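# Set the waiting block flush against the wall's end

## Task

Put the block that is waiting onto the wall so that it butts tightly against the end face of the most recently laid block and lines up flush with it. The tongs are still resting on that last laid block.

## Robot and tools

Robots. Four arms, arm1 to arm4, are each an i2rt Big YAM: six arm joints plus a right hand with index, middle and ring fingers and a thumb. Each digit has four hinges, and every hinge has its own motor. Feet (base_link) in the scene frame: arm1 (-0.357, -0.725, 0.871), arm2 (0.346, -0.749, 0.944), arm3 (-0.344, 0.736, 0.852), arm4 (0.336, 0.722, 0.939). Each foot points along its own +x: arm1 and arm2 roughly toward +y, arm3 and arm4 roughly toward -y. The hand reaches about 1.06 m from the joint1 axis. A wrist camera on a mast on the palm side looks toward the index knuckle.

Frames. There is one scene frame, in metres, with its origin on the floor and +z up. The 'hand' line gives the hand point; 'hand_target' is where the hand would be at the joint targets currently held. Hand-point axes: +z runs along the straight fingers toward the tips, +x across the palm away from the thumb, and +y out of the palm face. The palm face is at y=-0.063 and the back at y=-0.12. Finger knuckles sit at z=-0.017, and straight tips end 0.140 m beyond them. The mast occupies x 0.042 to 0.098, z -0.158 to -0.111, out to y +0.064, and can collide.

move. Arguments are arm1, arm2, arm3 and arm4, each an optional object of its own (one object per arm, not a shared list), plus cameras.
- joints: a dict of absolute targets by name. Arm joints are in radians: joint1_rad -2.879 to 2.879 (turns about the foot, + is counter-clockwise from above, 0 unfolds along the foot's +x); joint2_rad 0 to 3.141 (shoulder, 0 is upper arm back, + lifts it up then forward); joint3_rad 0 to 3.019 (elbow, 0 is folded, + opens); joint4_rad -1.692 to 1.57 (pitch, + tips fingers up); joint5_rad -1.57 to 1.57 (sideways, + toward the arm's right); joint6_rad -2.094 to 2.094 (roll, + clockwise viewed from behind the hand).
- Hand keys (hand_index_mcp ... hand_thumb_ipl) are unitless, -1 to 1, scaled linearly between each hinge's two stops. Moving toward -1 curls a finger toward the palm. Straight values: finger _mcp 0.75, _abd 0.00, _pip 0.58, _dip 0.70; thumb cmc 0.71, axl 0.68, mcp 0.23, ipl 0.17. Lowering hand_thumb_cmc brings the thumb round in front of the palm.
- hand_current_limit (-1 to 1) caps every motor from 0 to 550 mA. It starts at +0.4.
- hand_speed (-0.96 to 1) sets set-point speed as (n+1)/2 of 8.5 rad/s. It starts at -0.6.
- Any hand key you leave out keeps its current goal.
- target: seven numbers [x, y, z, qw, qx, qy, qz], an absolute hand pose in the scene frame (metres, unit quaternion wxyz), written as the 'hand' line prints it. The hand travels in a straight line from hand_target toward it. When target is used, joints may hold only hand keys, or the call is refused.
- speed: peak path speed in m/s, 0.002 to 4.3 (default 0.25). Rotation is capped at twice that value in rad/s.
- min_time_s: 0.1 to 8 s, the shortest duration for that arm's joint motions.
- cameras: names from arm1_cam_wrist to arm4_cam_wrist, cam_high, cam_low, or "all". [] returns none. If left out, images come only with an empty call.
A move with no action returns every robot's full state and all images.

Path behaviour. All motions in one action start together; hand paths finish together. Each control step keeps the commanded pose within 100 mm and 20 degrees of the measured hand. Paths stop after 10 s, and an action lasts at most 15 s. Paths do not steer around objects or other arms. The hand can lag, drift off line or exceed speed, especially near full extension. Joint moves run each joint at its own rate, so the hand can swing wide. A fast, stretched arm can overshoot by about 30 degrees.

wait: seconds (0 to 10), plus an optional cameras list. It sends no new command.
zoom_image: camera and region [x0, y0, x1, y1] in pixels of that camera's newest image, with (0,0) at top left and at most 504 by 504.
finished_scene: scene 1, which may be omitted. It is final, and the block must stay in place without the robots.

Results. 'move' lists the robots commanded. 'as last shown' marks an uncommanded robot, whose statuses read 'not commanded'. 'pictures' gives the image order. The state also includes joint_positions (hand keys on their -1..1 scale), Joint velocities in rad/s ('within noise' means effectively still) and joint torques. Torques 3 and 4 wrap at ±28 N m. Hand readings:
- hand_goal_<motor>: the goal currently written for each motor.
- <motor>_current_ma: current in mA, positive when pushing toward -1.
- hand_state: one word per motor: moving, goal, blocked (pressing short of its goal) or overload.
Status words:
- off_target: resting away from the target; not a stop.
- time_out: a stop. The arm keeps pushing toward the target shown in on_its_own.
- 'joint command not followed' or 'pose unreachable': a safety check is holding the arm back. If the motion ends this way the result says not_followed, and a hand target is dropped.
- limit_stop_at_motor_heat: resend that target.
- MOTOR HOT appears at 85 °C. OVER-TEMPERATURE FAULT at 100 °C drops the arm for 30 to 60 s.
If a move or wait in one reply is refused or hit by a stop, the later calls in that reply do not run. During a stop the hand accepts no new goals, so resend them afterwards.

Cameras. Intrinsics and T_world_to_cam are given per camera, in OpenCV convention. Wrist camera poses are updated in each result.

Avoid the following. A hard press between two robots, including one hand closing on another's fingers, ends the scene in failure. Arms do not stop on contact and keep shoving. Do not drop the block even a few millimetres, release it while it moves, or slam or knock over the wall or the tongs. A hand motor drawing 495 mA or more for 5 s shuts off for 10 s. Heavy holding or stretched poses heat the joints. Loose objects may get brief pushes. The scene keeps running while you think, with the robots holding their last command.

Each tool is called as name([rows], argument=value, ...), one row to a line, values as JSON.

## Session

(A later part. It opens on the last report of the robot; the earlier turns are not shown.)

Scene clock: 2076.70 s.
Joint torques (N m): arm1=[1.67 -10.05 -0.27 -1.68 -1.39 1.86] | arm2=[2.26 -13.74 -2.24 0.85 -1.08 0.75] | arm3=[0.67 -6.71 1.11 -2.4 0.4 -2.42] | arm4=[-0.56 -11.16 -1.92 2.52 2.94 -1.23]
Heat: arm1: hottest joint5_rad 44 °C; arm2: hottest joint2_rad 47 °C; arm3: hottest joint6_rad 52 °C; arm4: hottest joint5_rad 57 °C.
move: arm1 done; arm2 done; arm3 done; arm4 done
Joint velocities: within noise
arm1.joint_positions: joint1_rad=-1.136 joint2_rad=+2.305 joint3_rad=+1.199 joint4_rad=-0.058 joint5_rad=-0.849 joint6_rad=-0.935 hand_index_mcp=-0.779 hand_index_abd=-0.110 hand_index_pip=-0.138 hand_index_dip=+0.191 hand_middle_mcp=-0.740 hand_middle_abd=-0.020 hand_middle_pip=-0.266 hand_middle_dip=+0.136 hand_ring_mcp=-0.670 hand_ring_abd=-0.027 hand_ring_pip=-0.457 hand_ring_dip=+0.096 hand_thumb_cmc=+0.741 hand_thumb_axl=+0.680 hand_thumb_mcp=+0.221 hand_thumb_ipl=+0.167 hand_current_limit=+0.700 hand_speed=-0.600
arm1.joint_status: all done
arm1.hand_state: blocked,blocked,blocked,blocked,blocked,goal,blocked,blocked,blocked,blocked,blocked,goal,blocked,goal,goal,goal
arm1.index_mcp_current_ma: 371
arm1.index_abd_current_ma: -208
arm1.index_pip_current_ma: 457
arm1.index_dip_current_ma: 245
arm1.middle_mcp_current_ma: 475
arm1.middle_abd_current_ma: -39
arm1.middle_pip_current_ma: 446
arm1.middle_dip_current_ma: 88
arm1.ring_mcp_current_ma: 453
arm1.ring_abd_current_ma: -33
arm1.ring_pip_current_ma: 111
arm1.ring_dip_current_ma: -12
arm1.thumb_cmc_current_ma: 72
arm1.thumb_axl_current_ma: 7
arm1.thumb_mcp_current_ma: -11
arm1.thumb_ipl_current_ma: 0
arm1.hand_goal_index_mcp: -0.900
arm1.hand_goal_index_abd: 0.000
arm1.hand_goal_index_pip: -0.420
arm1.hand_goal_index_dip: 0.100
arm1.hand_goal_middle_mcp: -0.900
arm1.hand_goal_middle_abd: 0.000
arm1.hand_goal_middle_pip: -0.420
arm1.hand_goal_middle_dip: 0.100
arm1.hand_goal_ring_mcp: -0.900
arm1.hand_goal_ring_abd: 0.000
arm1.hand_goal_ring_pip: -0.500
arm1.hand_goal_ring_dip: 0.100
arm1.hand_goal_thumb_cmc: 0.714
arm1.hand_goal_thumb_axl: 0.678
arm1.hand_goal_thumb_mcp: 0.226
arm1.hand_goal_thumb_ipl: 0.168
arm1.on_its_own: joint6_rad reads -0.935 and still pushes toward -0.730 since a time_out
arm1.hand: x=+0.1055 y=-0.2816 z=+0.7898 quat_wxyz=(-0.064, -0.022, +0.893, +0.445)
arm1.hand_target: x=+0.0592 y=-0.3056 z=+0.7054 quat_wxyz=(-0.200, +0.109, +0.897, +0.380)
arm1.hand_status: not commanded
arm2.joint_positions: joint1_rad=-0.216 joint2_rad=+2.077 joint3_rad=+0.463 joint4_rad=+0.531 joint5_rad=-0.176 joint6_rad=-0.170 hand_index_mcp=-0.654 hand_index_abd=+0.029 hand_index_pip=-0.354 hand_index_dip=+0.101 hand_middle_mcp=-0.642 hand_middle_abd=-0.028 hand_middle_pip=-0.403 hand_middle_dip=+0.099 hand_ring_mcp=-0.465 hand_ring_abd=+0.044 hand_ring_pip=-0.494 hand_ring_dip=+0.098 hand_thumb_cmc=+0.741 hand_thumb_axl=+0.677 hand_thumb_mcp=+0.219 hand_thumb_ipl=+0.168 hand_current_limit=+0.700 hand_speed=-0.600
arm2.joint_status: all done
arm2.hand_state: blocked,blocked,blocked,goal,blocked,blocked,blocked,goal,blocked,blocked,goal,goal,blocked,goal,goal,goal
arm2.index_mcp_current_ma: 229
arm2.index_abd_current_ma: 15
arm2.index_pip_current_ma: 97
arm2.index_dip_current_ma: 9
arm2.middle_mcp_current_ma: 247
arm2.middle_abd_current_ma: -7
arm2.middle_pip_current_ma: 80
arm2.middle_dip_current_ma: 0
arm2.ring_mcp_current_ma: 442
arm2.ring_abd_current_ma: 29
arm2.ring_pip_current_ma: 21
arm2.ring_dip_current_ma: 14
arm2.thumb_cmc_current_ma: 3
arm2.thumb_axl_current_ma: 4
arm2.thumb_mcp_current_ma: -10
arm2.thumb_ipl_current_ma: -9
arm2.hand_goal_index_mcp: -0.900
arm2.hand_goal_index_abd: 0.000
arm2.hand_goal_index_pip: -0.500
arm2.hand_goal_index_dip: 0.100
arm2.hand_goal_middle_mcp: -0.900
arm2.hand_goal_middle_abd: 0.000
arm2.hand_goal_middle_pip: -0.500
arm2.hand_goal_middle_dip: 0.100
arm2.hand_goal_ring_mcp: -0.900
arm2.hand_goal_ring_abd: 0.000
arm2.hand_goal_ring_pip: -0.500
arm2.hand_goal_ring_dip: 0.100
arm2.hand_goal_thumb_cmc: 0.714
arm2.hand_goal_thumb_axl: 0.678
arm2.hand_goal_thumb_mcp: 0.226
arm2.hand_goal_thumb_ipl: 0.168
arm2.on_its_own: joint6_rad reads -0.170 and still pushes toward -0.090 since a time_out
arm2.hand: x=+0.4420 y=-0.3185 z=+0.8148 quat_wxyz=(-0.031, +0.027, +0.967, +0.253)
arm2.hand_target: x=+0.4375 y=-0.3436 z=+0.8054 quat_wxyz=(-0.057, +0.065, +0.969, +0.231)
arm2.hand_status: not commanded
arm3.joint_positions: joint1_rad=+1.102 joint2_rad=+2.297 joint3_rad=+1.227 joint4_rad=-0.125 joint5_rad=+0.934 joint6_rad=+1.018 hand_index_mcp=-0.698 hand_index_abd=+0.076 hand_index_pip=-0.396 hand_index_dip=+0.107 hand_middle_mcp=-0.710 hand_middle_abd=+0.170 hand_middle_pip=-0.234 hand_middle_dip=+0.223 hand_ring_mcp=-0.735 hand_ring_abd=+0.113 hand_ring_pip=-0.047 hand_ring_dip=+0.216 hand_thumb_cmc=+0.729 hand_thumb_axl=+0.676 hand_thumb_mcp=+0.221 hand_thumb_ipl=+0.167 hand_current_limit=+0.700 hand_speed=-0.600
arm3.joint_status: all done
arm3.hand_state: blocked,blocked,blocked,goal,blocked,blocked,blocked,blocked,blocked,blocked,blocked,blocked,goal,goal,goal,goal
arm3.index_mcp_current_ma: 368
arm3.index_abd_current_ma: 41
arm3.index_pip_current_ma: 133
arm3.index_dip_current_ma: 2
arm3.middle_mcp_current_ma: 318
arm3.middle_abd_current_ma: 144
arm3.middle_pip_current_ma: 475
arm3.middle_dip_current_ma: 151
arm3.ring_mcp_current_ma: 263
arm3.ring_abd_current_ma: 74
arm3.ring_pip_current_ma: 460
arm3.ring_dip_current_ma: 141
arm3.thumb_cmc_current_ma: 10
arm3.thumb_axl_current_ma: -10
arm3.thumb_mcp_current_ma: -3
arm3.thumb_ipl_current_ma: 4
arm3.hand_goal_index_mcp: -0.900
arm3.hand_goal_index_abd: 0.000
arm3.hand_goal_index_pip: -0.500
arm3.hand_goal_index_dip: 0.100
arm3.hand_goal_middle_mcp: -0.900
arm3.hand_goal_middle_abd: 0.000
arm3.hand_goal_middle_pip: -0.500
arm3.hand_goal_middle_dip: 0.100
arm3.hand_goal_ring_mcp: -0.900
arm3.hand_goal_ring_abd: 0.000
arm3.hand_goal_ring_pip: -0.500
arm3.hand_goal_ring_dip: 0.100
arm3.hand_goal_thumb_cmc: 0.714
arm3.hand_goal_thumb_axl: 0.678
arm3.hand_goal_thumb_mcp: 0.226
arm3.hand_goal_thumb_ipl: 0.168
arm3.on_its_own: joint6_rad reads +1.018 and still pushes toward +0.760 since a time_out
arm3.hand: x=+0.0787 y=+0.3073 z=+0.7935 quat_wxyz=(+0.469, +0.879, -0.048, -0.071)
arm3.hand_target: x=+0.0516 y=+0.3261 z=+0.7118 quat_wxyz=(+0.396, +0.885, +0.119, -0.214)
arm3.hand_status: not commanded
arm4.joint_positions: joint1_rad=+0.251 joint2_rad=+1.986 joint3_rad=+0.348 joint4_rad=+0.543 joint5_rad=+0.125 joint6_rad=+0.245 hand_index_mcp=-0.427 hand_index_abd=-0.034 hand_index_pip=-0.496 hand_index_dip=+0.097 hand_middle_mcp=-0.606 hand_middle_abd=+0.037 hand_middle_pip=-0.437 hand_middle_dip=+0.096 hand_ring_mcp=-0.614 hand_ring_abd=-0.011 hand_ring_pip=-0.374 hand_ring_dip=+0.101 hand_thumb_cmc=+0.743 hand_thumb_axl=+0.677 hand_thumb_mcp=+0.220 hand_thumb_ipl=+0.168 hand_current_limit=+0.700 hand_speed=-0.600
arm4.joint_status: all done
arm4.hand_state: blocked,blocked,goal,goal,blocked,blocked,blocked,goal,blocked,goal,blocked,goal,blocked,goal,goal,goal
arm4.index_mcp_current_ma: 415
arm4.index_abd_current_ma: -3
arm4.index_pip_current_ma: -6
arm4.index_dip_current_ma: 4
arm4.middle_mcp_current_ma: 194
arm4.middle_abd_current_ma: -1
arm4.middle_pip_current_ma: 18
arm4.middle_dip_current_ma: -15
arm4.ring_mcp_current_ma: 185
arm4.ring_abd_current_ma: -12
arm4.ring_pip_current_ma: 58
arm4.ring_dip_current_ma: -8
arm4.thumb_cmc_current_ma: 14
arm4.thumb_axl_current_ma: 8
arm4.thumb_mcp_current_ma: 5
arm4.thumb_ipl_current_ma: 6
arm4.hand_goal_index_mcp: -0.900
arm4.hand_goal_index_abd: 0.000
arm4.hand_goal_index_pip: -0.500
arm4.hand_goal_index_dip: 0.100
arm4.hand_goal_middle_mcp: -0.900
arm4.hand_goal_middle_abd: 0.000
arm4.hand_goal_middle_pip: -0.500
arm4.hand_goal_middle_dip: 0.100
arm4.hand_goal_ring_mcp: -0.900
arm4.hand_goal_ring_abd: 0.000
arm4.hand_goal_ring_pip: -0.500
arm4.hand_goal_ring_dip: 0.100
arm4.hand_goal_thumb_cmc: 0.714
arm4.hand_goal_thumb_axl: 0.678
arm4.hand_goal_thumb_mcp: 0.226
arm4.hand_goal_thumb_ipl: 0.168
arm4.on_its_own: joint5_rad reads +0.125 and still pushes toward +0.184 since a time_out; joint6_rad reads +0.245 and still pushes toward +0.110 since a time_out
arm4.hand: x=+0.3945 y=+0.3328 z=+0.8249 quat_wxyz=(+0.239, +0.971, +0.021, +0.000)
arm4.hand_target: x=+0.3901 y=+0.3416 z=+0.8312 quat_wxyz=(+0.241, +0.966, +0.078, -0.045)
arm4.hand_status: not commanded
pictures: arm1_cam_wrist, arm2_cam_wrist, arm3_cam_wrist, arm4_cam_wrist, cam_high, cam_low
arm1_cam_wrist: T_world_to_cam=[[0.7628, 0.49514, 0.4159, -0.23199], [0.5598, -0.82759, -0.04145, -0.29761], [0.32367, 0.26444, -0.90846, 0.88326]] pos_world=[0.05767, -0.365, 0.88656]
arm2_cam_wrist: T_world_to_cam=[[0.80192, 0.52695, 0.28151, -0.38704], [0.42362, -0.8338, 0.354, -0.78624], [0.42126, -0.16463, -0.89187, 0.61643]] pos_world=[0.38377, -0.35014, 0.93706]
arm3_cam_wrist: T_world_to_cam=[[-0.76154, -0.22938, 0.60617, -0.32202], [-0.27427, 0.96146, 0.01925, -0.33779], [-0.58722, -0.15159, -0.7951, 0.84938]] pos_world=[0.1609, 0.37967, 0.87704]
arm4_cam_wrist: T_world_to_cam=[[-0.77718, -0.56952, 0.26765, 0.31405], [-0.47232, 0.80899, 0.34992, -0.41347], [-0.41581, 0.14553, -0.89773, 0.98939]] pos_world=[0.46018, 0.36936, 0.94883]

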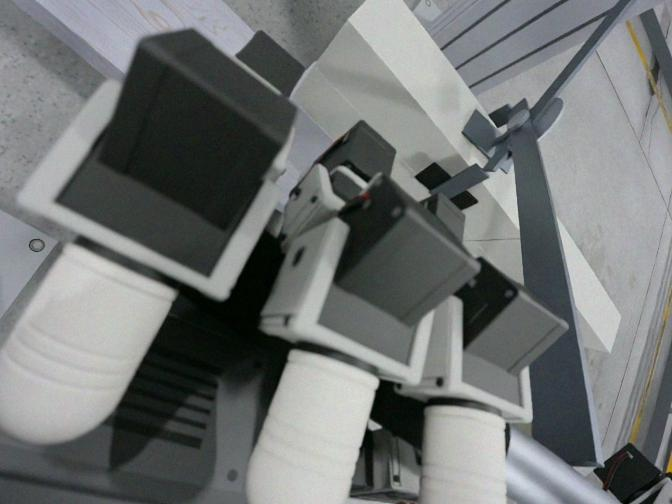

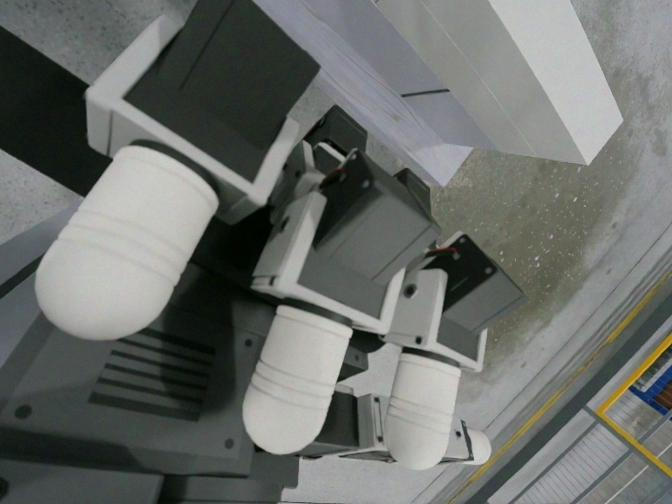

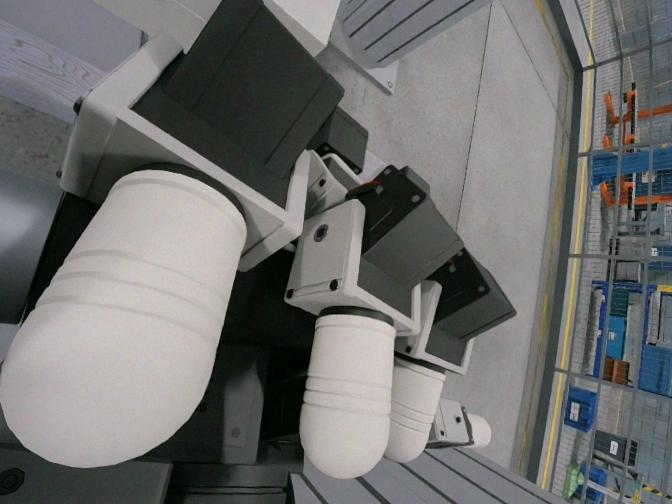

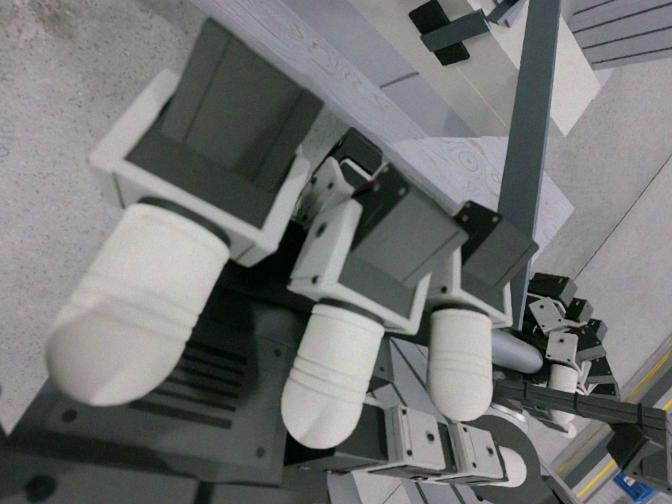

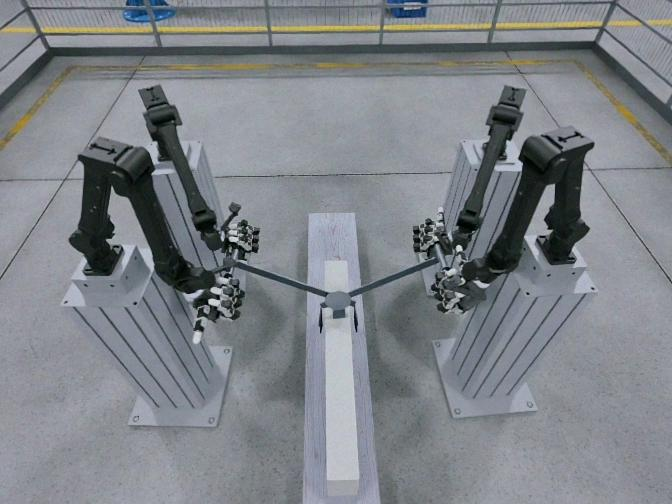

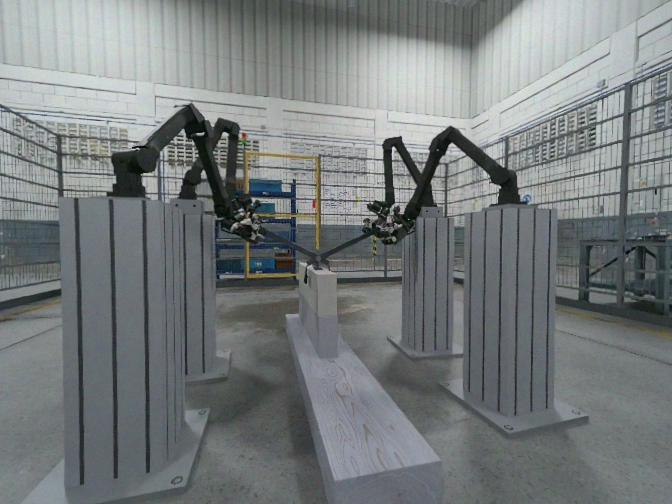

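move(arm1={"joints": {"joint1_rad": -1.136, "joint2_rad": 2.325, "joint3_rad": 1.195, "joint4_rad": -0.058, "joint5_rad": -0.849, "joint6_rad": -0.935}, "min_time_s": 4}, arm2={"joints": {"joint1_rad": -0.216, "joint2_rad": 2.08, "joint3_rad": 0.45, "joint4_rad": 0.531, "joint5_rad": -0.176, "joint6_rad": -0.17}, "min_time_s": 4}, arm3={"joints": {"joint1_rad": 1.102, "joint2_rad": 2.317, "joint3_rad": 1.22, "joint4_rad": -0.125, "joint5_rad": 0.934, "joint6_rad": 1.018}, "min_time_s": 4}, arm4={"joints": {"joint1_rad": 0.251, "joint2_rad": 1.985, "joint3_rad": 0.335, "joint4_rad": 0.543, "joint5_rad": 0.125, "joint6_rad": 0.245}, "min_time_s": 4}, cameras=["cam_high", "cam_low"])

zoom_image(camera="cam_low", region=[220, 190, 420, 330])

zoom_image(camera="cam_high", region=[315, 310, 365, 370])

Scene clock: 2098.93 s.
Joint torques (N m): arm1=[0.32 -16.67 3.85 0.58 -1.2 0.26] | arm2=[2.43 -13.45 -0.32 0.83 -0.2 -0.03] | arm3=[0.73 -15.85 3.73 -0.58 1.02 -0.83] | arm4=[0.15 -10.87 -0.32 1.77 0.91 -0.15]
Heat: arm1: hottest joint5_rad 44 °C; arm2: hottest joint2_rad 46 °C; arm3: hottest joint6_rad 50 °C; arm4: hottest joint5_rad 54 °C.
move: arm1 done; arm2 done; arm3 time_out; arm4 done
Joint velocities: within noise
arm1.joint_positions: joint1_rad=-1.137 joint2_rad=+2.305 joint3_rad=+1.205 joint4_rad=-0.035 joint5_rad=-0.842 joint6_rad=-0.963 hand_index_mcp=-0.783 hand_index_abd=-0.096 hand_index_pip=-0.173 hand_index_dip=+0.184 hand_middle_mcp=-0.747 hand_middle_abd=-0.005 hand_middle_pip=-0.280 hand_middle_dip=+0.135 hand_ring_mcp=-0.672 hand_ring_abd=-0.011 hand_ring_pip=-0.456 hand_ring_dip=+0.096 hand_thumb_cmc=+0.743 hand_thumb_axl=+0.686 hand_thumb_mcp=+0.221 hand_thumb_ipl=+0.167 hand_current_limit=+0.700 hand_speed=-0.600
arm1.joint_status: all done
arm1.hand_state: blocked,blocked,blocked,blocked,blocked,goal,blocked,blocked,blocked,goal,blocked,goal,blocked,goal,goal,goal
arm1.index_mcp_current_ma: 358
arm1.index_abd_current_ma: -172
arm1.index_pip_current_ma: 469
arm1.index_dip_current_ma: 225
arm1.middle_mcp_current_ma: 474
arm1.middle_abd_current_ma: -13
arm1.middle_pip_current_ma: 404
arm1.middle_dip_current_ma: 86
arm1.ring_mcp_current_ma: 450
arm1.ring_abd_current_ma: -19
arm1.ring_pip_current_ma: 120
arm1.ring_dip_current_ma: -23
arm1.thumb_cmc_current_ma: 82
arm1.thumb_axl_current_ma: 23
arm1.thumb_mcp_current_ma: -17
arm1.thumb_ipl_current_ma: 4
arm1.hand_goal_index_mcp: -0.900
arm1.hand_goal_index_abd: 0.000
arm1.hand_goal_index_pip: -0.420
arm1.hand_goal_index_dip: 0.100
arm1.hand_goal_middle_mcp: -0.900
arm1.hand_goal_middle_abd: 0.000
arm1.hand_goal_middle_pip: -0.420
arm1.hand_goal_middle_dip: 0.100
arm1.hand_goal_ring_mcp: -0.900
arm1.hand_goal_ring_abd: 0.000
arm1.hand_goal_ring_pip: -0.500
arm1.hand_goal_ring_dip: 0.100
arm1.hand_goal_thumb_cmc: 0.714
arm1.hand_goal_thumb_axl: 0.678
arm1.hand_goal_thumb_mcp: 0.226
arm1.hand_goal_thumb_ipl: 0.168
arm1.hand: x=+0.1085 y=-0.2795 z=+0.7940 quat_wxyz=(-0.045, -0.039, +0.892, +0.449)
arm1.hand_target: x=+0.0997 y=-0.2842 z=+0.7769 quat_wxyz=(-0.074, -0.017, +0.895, +0.440)
arm1.hand_status: not commanded
arm2.joint_positions: joint1_rad=-0.215 joint2_rad=+2.085 joint3_rad=+0.465 joint4_rad=+0.531 joint5_rad=-0.173 joint6_rad=-0.182 hand_index_mcp=-0.669 hand_index_abd=+0.030 hand_index_pip=-0.364 hand_index_dip=+0.101 hand_middle_mcp=-0.654 hand_middle_abd=-0.019 hand_middle_pip=-0.403 hand_middle_dip=+0.099 hand_ring_mcp=-0.466 hand_ring_abd=+0.044 hand_ring_pip=-0.495 hand_ring_dip=+0.098 hand_thumb_cmc=+0.741 hand_thumb_axl=+0.677 hand_thumb_mcp=+0.219 hand_thumb_ipl=+0.168 hand_current_limit=+0.700 hand_speed=-0.600
arm2.joint_status: all done
arm2.hand_state: blocked,blocked,blocked,goal,blocked,goal,blocked,goal,blocked,blocked,goal,goal,blocked,goal,goal,goal
arm2.index_mcp_current_ma: 208
arm2.index_abd_current_ma: 20
arm2.index_pip_current_ma: 99
arm2.index_dip_current_ma: -5
arm2.middle_mcp_current_ma: 222
arm2.middle_abd_current_ma: -21
arm2.middle_pip_current_ma: 74
arm2.middle_dip_current_ma: 4
arm2.ring_mcp_current_ma: 448
arm2.ring_abd_current_ma: 23
arm2.ring_pip_current_ma: 11
arm2.ring_dip_current_ma: 14
arm2.thumb_cmc_current_ma: 7
arm2.thumb_axl_current_ma: 10
arm2.thumb_mcp_current_ma: -4
arm2.thumb_ipl_current_ma: 7
arm2.hand_goal_index_mcp: -0.900
arm2.hand_goal_index_abd: 0.000
arm2.hand_goal_index_pip: -0.500
arm2.hand_goal_index_dip: 0.100
arm2.hand_goal_middle_mcp: -0.900
arm2.hand_goal_middle_abd: 0.000
arm2.hand_goal_middle_pip: -0.500
arm2.hand_goal_middle_dip: 0.100
arm2.hand_goal_ring_mcp: -0.900
arm2.hand_goal_ring_abd: 0.000
arm2.hand_goal_ring_pip: -0.500
arm2.hand_goal_ring_dip: 0.100
arm2.hand_goal_thumb_cmc: 0.714
arm2.hand_goal_thumb_axl: 0.678
arm2.hand_goal_thumb_mcp: 0.226
arm2.hand_goal_thumb_ipl: 0.168
arm2.hand: x=+0.4410 y=-0.3188 z=+0.8122 quat_wxyz=(-0.028, +0.021, +0.967, +0.251)
arm2.hand_target: x=+0.4399 y=-0.3263 z=+0.8113 quat_wxyz=(-0.033, +0.028, +0.968, +0.246)
arm2.hand_status: not commanded
arm3.joint_positions: joint1_rad=+1.103 joint2_rad=+2.297 joint3_rad=+1.231 joint4_rad=-0.104 joint5_rad=+0.934 joint6_rad=+1.092 hand_index_mcp=-0.702 hand_index_abd=+0.019 hand_index_pip=-0.398 hand_index_dip=+0.107 hand_middle_mcp=-0.725 hand_middle_abd=+0.122 hand_middle_pip=-0.269 hand_middle_dip=+0.209 hand_ring_mcp=-0.739 hand_ring_abd=+0.071 hand_ring_pip=-0.137 hand_ring_dip=+0.207 hand_thumb_cmc=+0.729 hand_thumb_axl=+0.676 hand_thumb_mcp=+0.221 hand_thumb_ipl=+0.167 hand_current_limit=+0.700 hand_speed=-0.600
arm3.joint_status: joint6_rad time_out (moved +0.074 of +0.000); the others done
arm3.hand_state: blocked,goal,blocked,goal,blocked,blocked,blocked,blocked,blocked,blocked,blocked,blocked,goal,goal,goal,goal
arm3.index_mcp_current_ma: 354
arm3.index_abd_current_ma: 6
arm3.index_pip_current_ma: 135
arm3.index_dip_current_ma: 3
arm3.middle_mcp_current_ma: 283
arm3.middle_abd_current_ma: 93
arm3.middle_pip_current_ma: 403
arm3.middle_dip_current_ma: 127
arm3.ring_mcp_current_ma: 249
arm3.ring_abd_current_ma: 38
arm3.ring_pip_current_ma: 462
arm3.ring_dip_current_ma: 123
arm3.thumb_cmc_current_ma: 12
arm3.thumb_axl_current_ma: -3
arm3.thumb_mcp_current_ma: 0
arm3.thumb_ipl_current_ma: 9
arm3.hand_goal_index_mcp: -0.900
arm3.hand_goal_index_abd: 0.000
arm3.hand_goal_index_pip: -0.500
arm3.hand_goal_index_dip: 0.100
arm3.hand_goal_middle_mcp: -0.900
arm3.hand_goal_middle_abd: 0.000
arm3.hand_goal_middle_pip: -0.500
arm3.hand_goal_middle_dip: 0.100
arm3.hand_goal_ring_mcp: -0.900
arm3.hand_goal_ring_abd: 0.000
arm3.hand_goal_ring_pip: -0.500
arm3.hand_goal_ring_dip: 0.100
arm3.hand_goal_thumb_cmc: 0.714
arm3.hand_goal_thumb_axl: 0.678
arm3.hand_goal_thumb_mcp: 0.226
arm3.hand_goal_thumb_ipl: 0.168
arm3.on_its_own: joint6_rad reads +1.092 and still pushes toward +1.018 since a time_out
arm3.hand: x=+0.0763 y=+0.3077 z=+0.7948 quat_wxyz=(+0.476, +0.874, -0.086, -0.043)
arm3.hand_target: x=+0.0725 y=+0.3102 z=+0.7810 quat_wxyz=(+0.464, +0.881, -0.041, -0.083)
arm3.hand_status: not commanded
arm4.joint_positions: joint1_rad=+0.251 joint2_rad=+1.994 joint3_rad=+0.350 joint4_rad=+0.543 joint5_rad=+0.113 joint6_rad=+0.257 hand_index_mcp=-0.428 hand_index_abd=-0.034 hand_index_pip=-0.496 hand_index_dip=+0.097 hand_middle_mcp=-0.621 hand_middle_abd=+0.037 hand_middle_pip=-0.434 hand_middle_dip=+0.097 hand_ring_mcp=-0.628 hand_ring_abd=-0.017 hand_ring_pip=-0.386 hand_ring_dip=+0.101 hand_thumb_cmc=+0.743 hand_thumb_axl=+0.677 hand_thumb_mcp=+0.220 hand_thumb_ipl=+0.168 hand_current_limit=+0.700 hand_speed=-0.600
arm4.joint_status: all done
arm4.hand_state: blocked,blocked,goal,goal,blocked,blocked,blocked,goal,blocked,goal,blocked,goal,blocked,goal,goal,goal
arm4.index_mcp_current_ma: 408
arm4.index_abd_current_ma: -2
arm4.index_pip_current_ma: -17
arm4.index_dip_current_ma: -5
arm4.middle_mcp_current_ma: 187
arm4.middle_abd_current_ma: 10
arm4.middle_pip_current_ma: 22
arm4.middle_dip_current_ma: 4
arm4.ring_mcp_current_ma: 178
arm4.ring_abd_current_ma: -10
arm4.ring_pip_current_ma: 42
arm4.ring_dip_current_ma: -10
arm4.thumb_cmc_current_ma: 19
arm4.thumb_axl_current_ma: 6
arm4.thumb_mcp_current_ma: 6
arm4.thumb_ipl_current_ma: 9
arm4.hand_goal_index_mcp: -0.900
arm4.hand_goal_index_abd: 0.000
arm4.hand_goal_index_pip: -0.500
arm4.hand_goal_index_dip: 0.100
arm4.hand_goal_middle_mcp: -0.900
arm4.hand_goal_middle_abd: 0.000
arm4.hand_goal_middle_pip: -0.500
arm4.hand_goal_middle_dip: 0.100
arm4.hand_goal_ring_mcp: -0.900
arm4.hand_goal_ring_abd: 0.000
arm4.hand_goal_ring_pip: -0.500
arm4.hand_goal_ring_dip: 0.100
arm4.hand_goal_thumb_cmc: 0.714
arm4.hand_goal_thumb_axl: 0.678
arm4.hand_goal_thumb_mcp: 0.226
arm4.hand_goal_thumb_ipl: 0.168
arm4.hand: x=+0.3952 y=+0.3343 z=+0.8213 quat_wxyz=(+0.234, +0.972, +0.017, +0.007)
arm4.hand_target: x=+0.3921 y=+0.3395 z=+0.8233 quat_wxyz=(+0.233, +0.972, +0.022, -0.001)
arm4.hand_status: not commanded

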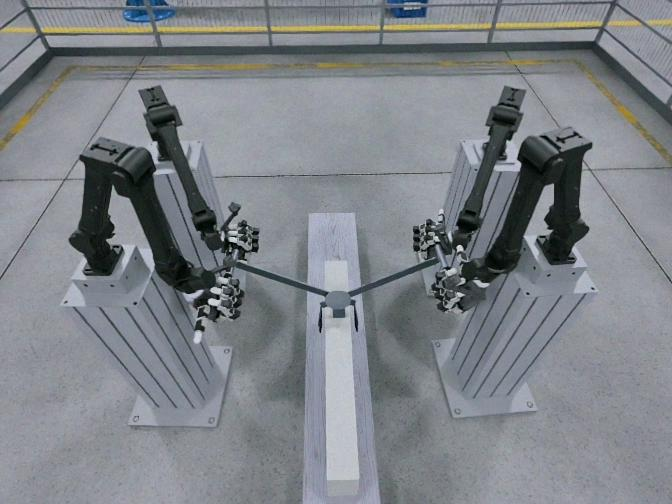

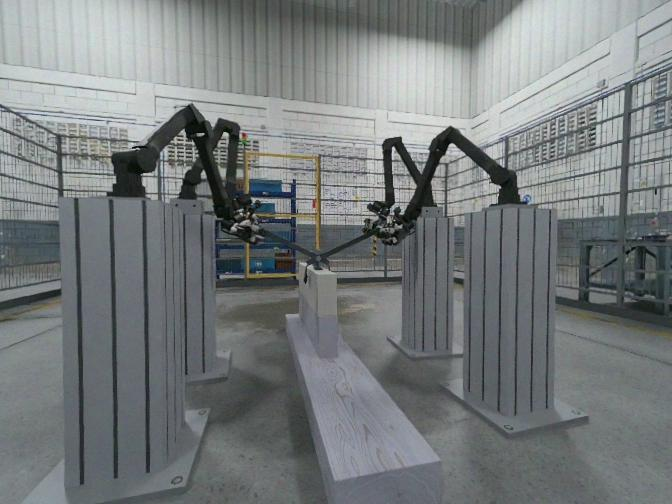

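Scaled by 2.520 from the camera's image (finer frame: 960x720).

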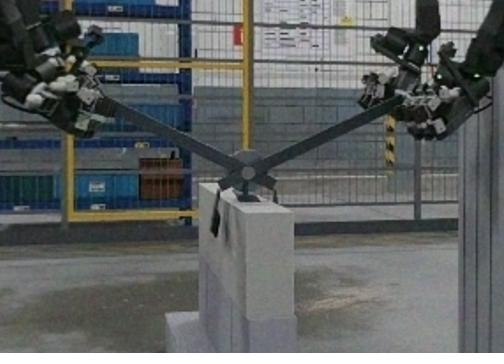

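Scaled by 8.400 from the camera's image (finer frame: 960x720).

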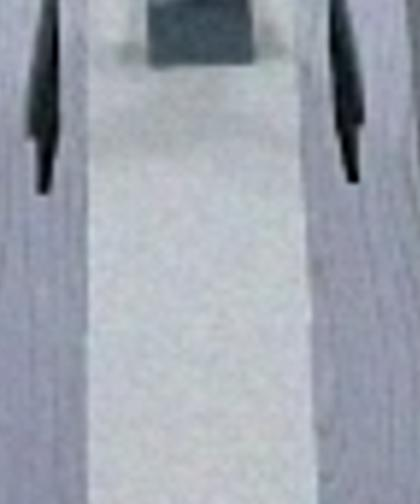

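move(arm1={"joints": {"hand_speed": -0.85, "hand_index_mcp": -0.5, "hand_middle_mcp": -0.5, "hand_ring_mcp": -0.5, "hand_index_pip": 0.3, "hand_middle_pip": 0.3, "hand_ring_pip": 0.3, "hand_index_dip": 0.6, "hand_middle_dip": 0.6, "hand_ring_dip": 0.6}}, arm3={"joints": {"hand_speed": -0.85, "hand_index_mcp": -0.5, "hand_middle_mcp": -0.5, "hand_ring_mcp": -0.5, "hand_index_pip": 0.3, "hand_middle_pip": 0.3, "hand_ring_pip": 0.3, "hand_index_dip": 0.6, "hand_middle_dip": 0.6, "hand_ring_dip": 0.6}}, cameras=["all"])

zoom_image(camera="cam_low", region=[220, 190, 420, 330])

zoom_image(camera="cam_high", region=[190, 200, 490, 380])

Scene clock: 2106.33 s.
Joint torques (N m): arm1=[0.5 -17.2 3.77 1.11 -1.33 0.18] | arm2=[2.08 -13.74 -0.36 0.9 -0.26 0.04] | arm3=[0.85 -17.73 4.52 -0.06 1.14 -0.28] | arm4=[0.09 -11.28 -0.34 1.81 0.92 -0.2]
Heat: arm1: hottest joint5_rad 43 °C; arm2: hottest joint2_rad 46 °C; arm3: hottest joint6_rad 48 °C; arm4: hottest joint5_rad 51 °C.
move: arm1 done; arm3 done
Joint velocities: within noise
arm1.joint_positions: joint1_rad=-1.137 joint2_rad=+2.311 joint3_rad=+1.205 joint4_rad=-0.047 joint5_rad=-0.841 joint6_rad=-0.956 hand_index_mcp=-0.491 hand_index_abd=-0.008 hand_index_pip=+0.299 hand_index_dip=+0.596 hand_middle_mcp=-0.493 hand_middle_abd=+0.006 hand_middle_pip=+0.299 hand_middle_dip=+0.595 hand_ring_mcp=-0.493 hand_ring_abd=-0.007 hand_ring_pip=+0.299 hand_ring_dip=+0.596 hand_thumb_cmc=+0.740 hand_thumb_axl=+0.683 hand_thumb_mcp=+0.221 hand_thumb_ipl=+0.167 hand_current_limit=+0.700 hand_speed=-0.850
arm1.joint_status: all done
arm1.hand_state: goal,goal,goal,goal,goal,goal,goal,goal,goal,goal,goal,goal,blocked,goal,goal,goal
arm1.index_mcp_current_ma: 18
arm1.index_abd_current_ma: -20
arm1.index_pip_current_ma: -6
arm1.index_dip_current_ma: -12
arm1.middle_mcp_current_ma: 30
arm1.middle_abd_current_ma: 0
arm1.middle_pip_current_ma: -3
arm1.middle_dip_current_ma: -12
arm1.ring_mcp_current_ma: 17
arm1.ring_abd_current_ma: -7
arm1.ring_pip_current_ma: 3
arm1.ring_dip_current_ma: -12
arm1.thumb_cmc_current_ma: 67
arm1.thumb_axl_current_ma: 4
arm1.thumb_mcp_current_ma: -15
arm1.thumb_ipl_current_ma: 4
arm1.hand_goal_index_mcp: -0.500
arm1.hand_goal_index_abd: 0.000
arm1.hand_goal_index_pip: 0.300
arm1.hand_goal_index_dip: 0.600
arm1.hand_goal_middle_mcp: -0.500
arm1.hand_goal_middle_abd: 0.000
arm1.hand_goal_middle_pip: 0.300
arm1.hand_goal_middle_dip: 0.600
arm1.hand_goal_ring_mcp: -0.500
arm1.hand_goal_ring_abd: 0.000
arm1.hand_goal_ring_pip: 0.300
arm1.hand_goal_ring_dip: 0.600
arm1.hand_goal_thumb_cmc: 0.714
arm1.hand_goal_thumb_axl: 0.678
arm1.hand_goal_thumb_mcp: 0.226
arm1.hand_goal_thumb_ipl: 0.168
arm1.hand: x=+0.1070 y=-0.2806 z=+0.7889 quat_wxyz=(-0.053, -0.033, +0.893, +0.445)
arm1.hand_target: x=+0.0997 y=-0.2842 z=+0.7770 quat_wxyz=(-0.074, -0.017, +0.895, +0.440)
arm1.hand_status: not commanded
arm2, arm4: as last shown
arm2.joint_positions: joint1_rad=-0.213 joint2_rad=+2.089 joint3_rad=+0.465 joint4_rad=+0.531 joint5_rad=-0.171 joint6_rad=-0.189 hand_index_mcp=-0.680 hand_index_abd=+0.030 hand_index_pip=-0.365 hand_index_dip=+0.101 hand_middle_mcp=-0.661 hand_middle_abd=-0.012 hand_middle_pip=-0.403 hand_middle_dip=+0.099 hand_ring_mcp=-0.466 hand_ring_abd=+0.043 hand_ring_pip=-0.494 hand_ring_dip=+0.098 hand_thumb_cmc=+0.741 hand_thumb_axl=+0.677 hand_thumb_mcp=+0.219 hand_thumb_ipl=+0.168 hand_current_limit=+0.700 hand_speed=-0.600
arm2.index_mcp_current_ma: 186
arm2.index_abd_current_ma: 1
arm2.index_dip_current_ma: -8
arm2.middle_mcp_current_ma: 208
arm2.middle_abd_current_ma: 3
arm2.middle_pip_current_ma: 75
arm2.middle_dip_current_ma: -6
arm2.ring_mcp_current_ma: 454
arm2.ring_abd_current_ma: 26
arm2.ring_pip_current_ma: 15
arm2.ring_dip_current_ma: 10
arm2.thumb_cmc_current_ma: -4
arm2.thumb_axl_current_ma: 5
arm2.thumb_mcp_current_ma: -6
arm2.thumb_ipl_current_ma: 6
arm2.hand: x=+0.4396 y=-0.3195 z=+0.8105 quat_wxyz=(-0.028, +0.017, +0.968, +0.249)
arm2.hand_target: x=+0.4400 y=-0.3263 z=+0.8113 quat_wxyz=(-0.033, +0.028, +0.968, +0.246)
arm3.joint_positions: joint1_rad=+1.103 joint2_rad=+2.319 joint3_rad=+1.217 joint4_rad=-0.118 joint5_rad=+0.933 joint6_rad=+1.034 hand_index_mcp=-0.492 hand_index_abd=+0.003 hand_index_pip=+0.298 hand_index_dip=+0.596 hand_middle_mcp=-0.493 hand_middle_abd=+0.005 hand_middle_pip=+0.298 hand_middle_dip=+0.595 hand_ring_mcp=-0.492 hand_ring_abd=-0.001 hand_ring_pip=+0.298 hand_ring_dip=+0.595 hand_thumb_cmc=+0.729 hand_thumb_axl=+0.676 hand_thumb_mcp=+0.221 hand_thumb_ipl=+0.167 hand_current_limit=+0.700 hand_speed=-0.850
arm3.joint_status: all done
arm3.hand_state: goal,goal,goal,goal,goal,goal,goal,goal,goal,goal,goal,goal,goal,goal,goal,goal
arm3.index_mcp_current_ma: 15
arm3.index_abd_current_ma: -1
arm3.index_pip_current_ma: 10
arm3.index_dip_current_ma: 1
arm3.middle_mcp_current_ma: -6
arm3.middle_abd_current_ma: 5
arm3.middle_pip_current_ma: 8
arm3.middle_dip_current_ma: -13
arm3.ring_mcp_current_ma: 1
arm3.ring_abd_current_ma: -5
arm3.ring_pip_current_ma: -4
arm3.ring_dip_current_ma: -13
arm3.thumb_cmc_current_ma: 13
arm3.thumb_axl_current_ma: -5
arm3.thumb_mcp_current_ma: -3
arm3.thumb_ipl_current_ma: 7
arm3.hand_goal_index_mcp: -0.500
arm3.hand_goal_index_abd: 0.000
arm3.hand_goal_index_pip: 0.300
arm3.hand_goal_index_dip: 0.600
arm3.hand_goal_middle_mcp: -0.500
arm3.hand_goal_middle_abd: 0.000
arm3.hand_goal_middle_pip: 0.300
arm3.hand_goal_middle_dip: 0.600
arm3.hand_goal_ring_mcp: -0.500
arm3.hand_goal_ring_abd: 0.000
arm3.hand_goal_ring_pip: 0.300
arm3.hand_goal_ring_dip: 0.600
arm3.hand_goal_thumb_cmc: 0.714
arm3.hand_goal_thumb_axl: 0.678
arm3.hand_goal_thumb_mcp: 0.226
arm3.hand_goal_thumb_ipl: 0.168
arm3.on_its_own: joint6_rad moved -0.059 to your old target +1.018
arm3.hand: x=+0.0708 y=+0.3115 z=+0.7793 quat_wxyz=(+0.465, +0.880, -0.048, -0.078)
arm3.hand_target: x=+0.0725 y=+0.3103 z=+0.7808 quat_wxyz=(+0.464, +0.881, -0.041, -0.083)
arm3.hand_status: not commanded
arm4.joint_positions: joint1_rad=+0.251 joint2_rad=+1.995 joint3_rad=+0.350 joint4_rad=+0.543 joint5_rad=+0.113 joint6_rad=+0.264 hand_index_mcp=-0.427 hand_index_abd=-0.034 hand_index_pip=-0.496 hand_index_dip=+0.097 hand_middle_mcp=-0.625 hand_middle_abd=+0.036 hand_middle_pip=-0.436 hand_middle_dip=+0.097 hand_ring_mcp=-0.635 hand_ring_abd=-0.017 hand_ring_pip=-0.387 hand_ring_dip=+0.104 hand_thumb_cmc=+0.743 hand_thumb_axl=+0.677 hand_thumb_mcp=+0.220 hand_thumb_ipl=+0.168 hand_current_limit=+0.700 hand_speed=-0.600
arm4.index_mcp_current_ma: 415
arm4.index_abd_current_ma: -10
arm4.index_pip_current_ma: 1
arm4.index_dip_current_ma: -1
arm4.middle_mcp_current_ma: 168
arm4.middle_abd_current_ma: 0
arm4.middle_pip_current_ma: 13
arm4.middle_dip_current_ma: -3
arm4.ring_mcp_current_ma: 161
arm4.ring_abd_current_ma: -27
arm4.ring_pip_current_ma: 50
arm4.ring_dip_current_ma: -12
arm4.thumb_cmc_current_ma: 2
arm4.thumb_axl_current_ma: 17
arm4.thumb_mcp_current_ma: 4
arm4.thumb_ipl_current_ma: -1
arm4.hand: x=+0.3946 y=+0.3345 z=+0.8211 quat_wxyz=(+0.234, +0.972, +0.014, +0.007)
arm4.hand_target: x=+0.3921 y=+0.3394 z=+0.8234 quat_wxyz=(+0.233, +0.972, +0.022, -0.001)
pictures: arm1_cam_wrist, arm2_cam_wrist, arm3_cam_wrist, arm4_cam_wrist, cam_high, cam_low
arm1_cam_wrist: T_world_to_cam=[[0.74553, 0.50099, 0.43954, -0.24834], [0.56817, -0.82249, -0.02624, -0.30918], [0.34838, 0.2693, -0.89784, 0.872]] pos_world=[0.05702, -0.36471, 0.88395]
arm2_cam_wrist: T_world_to_cam=[[0.78965, 0.54323, 0.28522, -0.37582], [0.43404, -0.82315, 0.36611, -0.79555], [0.43366, -0.1653, -0.88579, 0.60284]] pos_world=[0.38064, -0.35105, 0.93244]
arm3_cam_wrist: T_world_to_cam=[[-0.75732, -0.22911, 0.61154, -0.32305], [-0.2667, 0.96329, 0.03062, -0.35367], [-0.5961, -0.13991, -0.79063, 0.82753]] pos_world=[0.15431, 0.38246, 0.86265]
arm4_cam_wrist: T_world_to_cam=[[-0.78764, -0.56366, 0.24882, 0.33369], [-0.46934, 0.81052, 0.3504, -0.41547], [-0.39918, 0.1592, -0.90294, 0.9789]] pos_world=[0.45859, 0.369, 0.94645]

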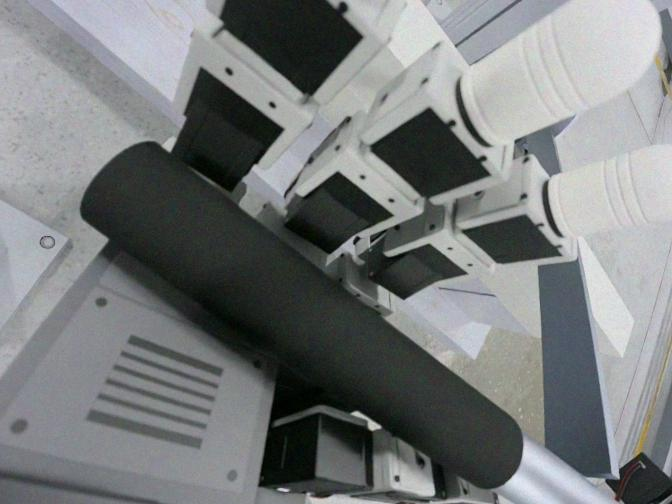

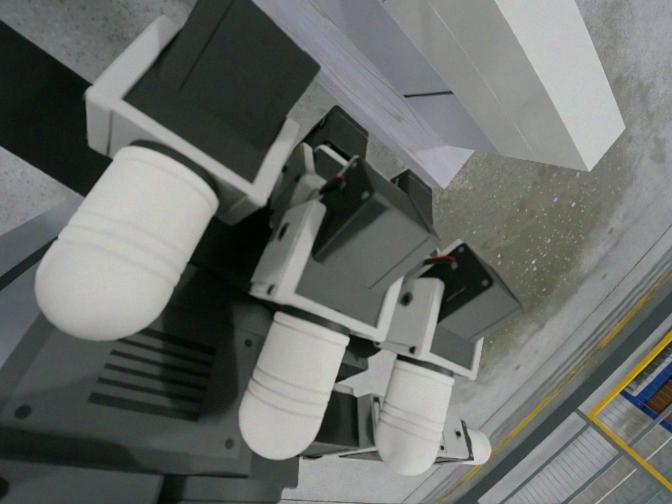

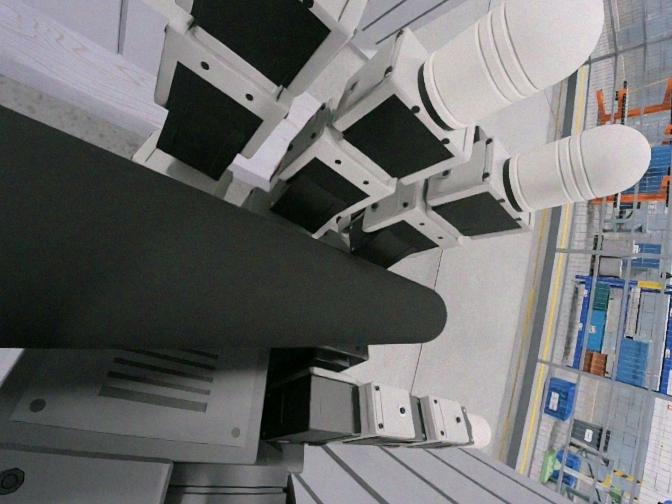

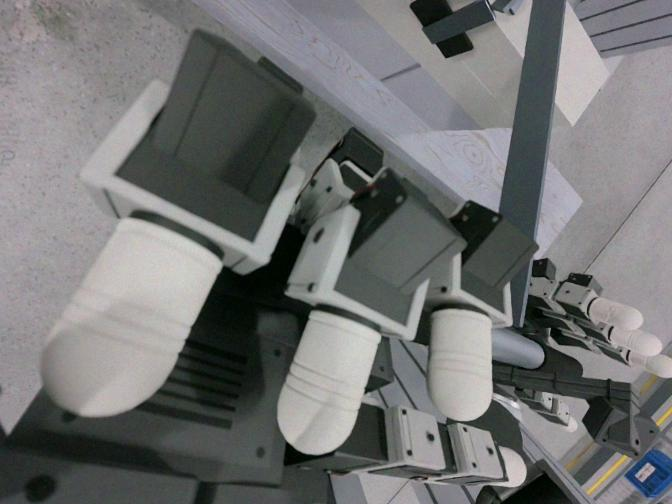

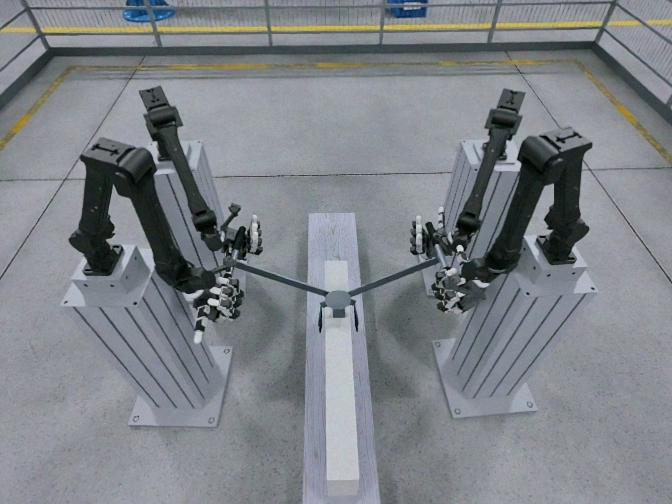

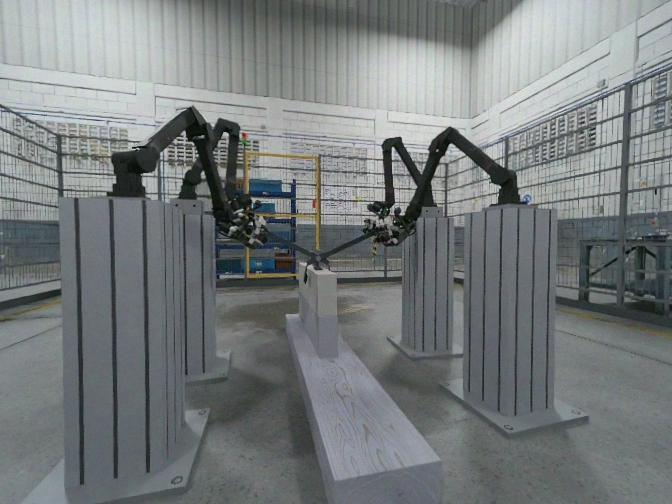

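Scaled by 2.520 from the camera's image (finer frame: 960x720).

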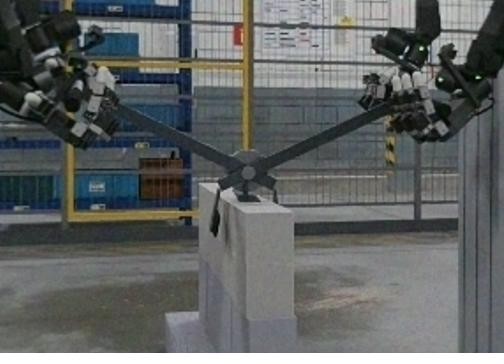

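Scaled by 1.680 from the camera's image (finer frame: 960x720).

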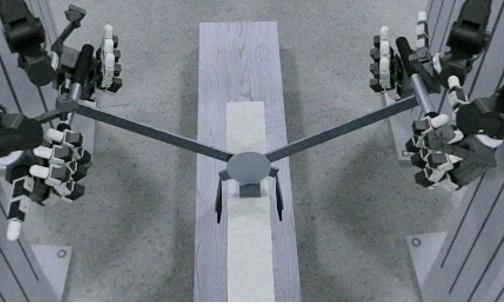

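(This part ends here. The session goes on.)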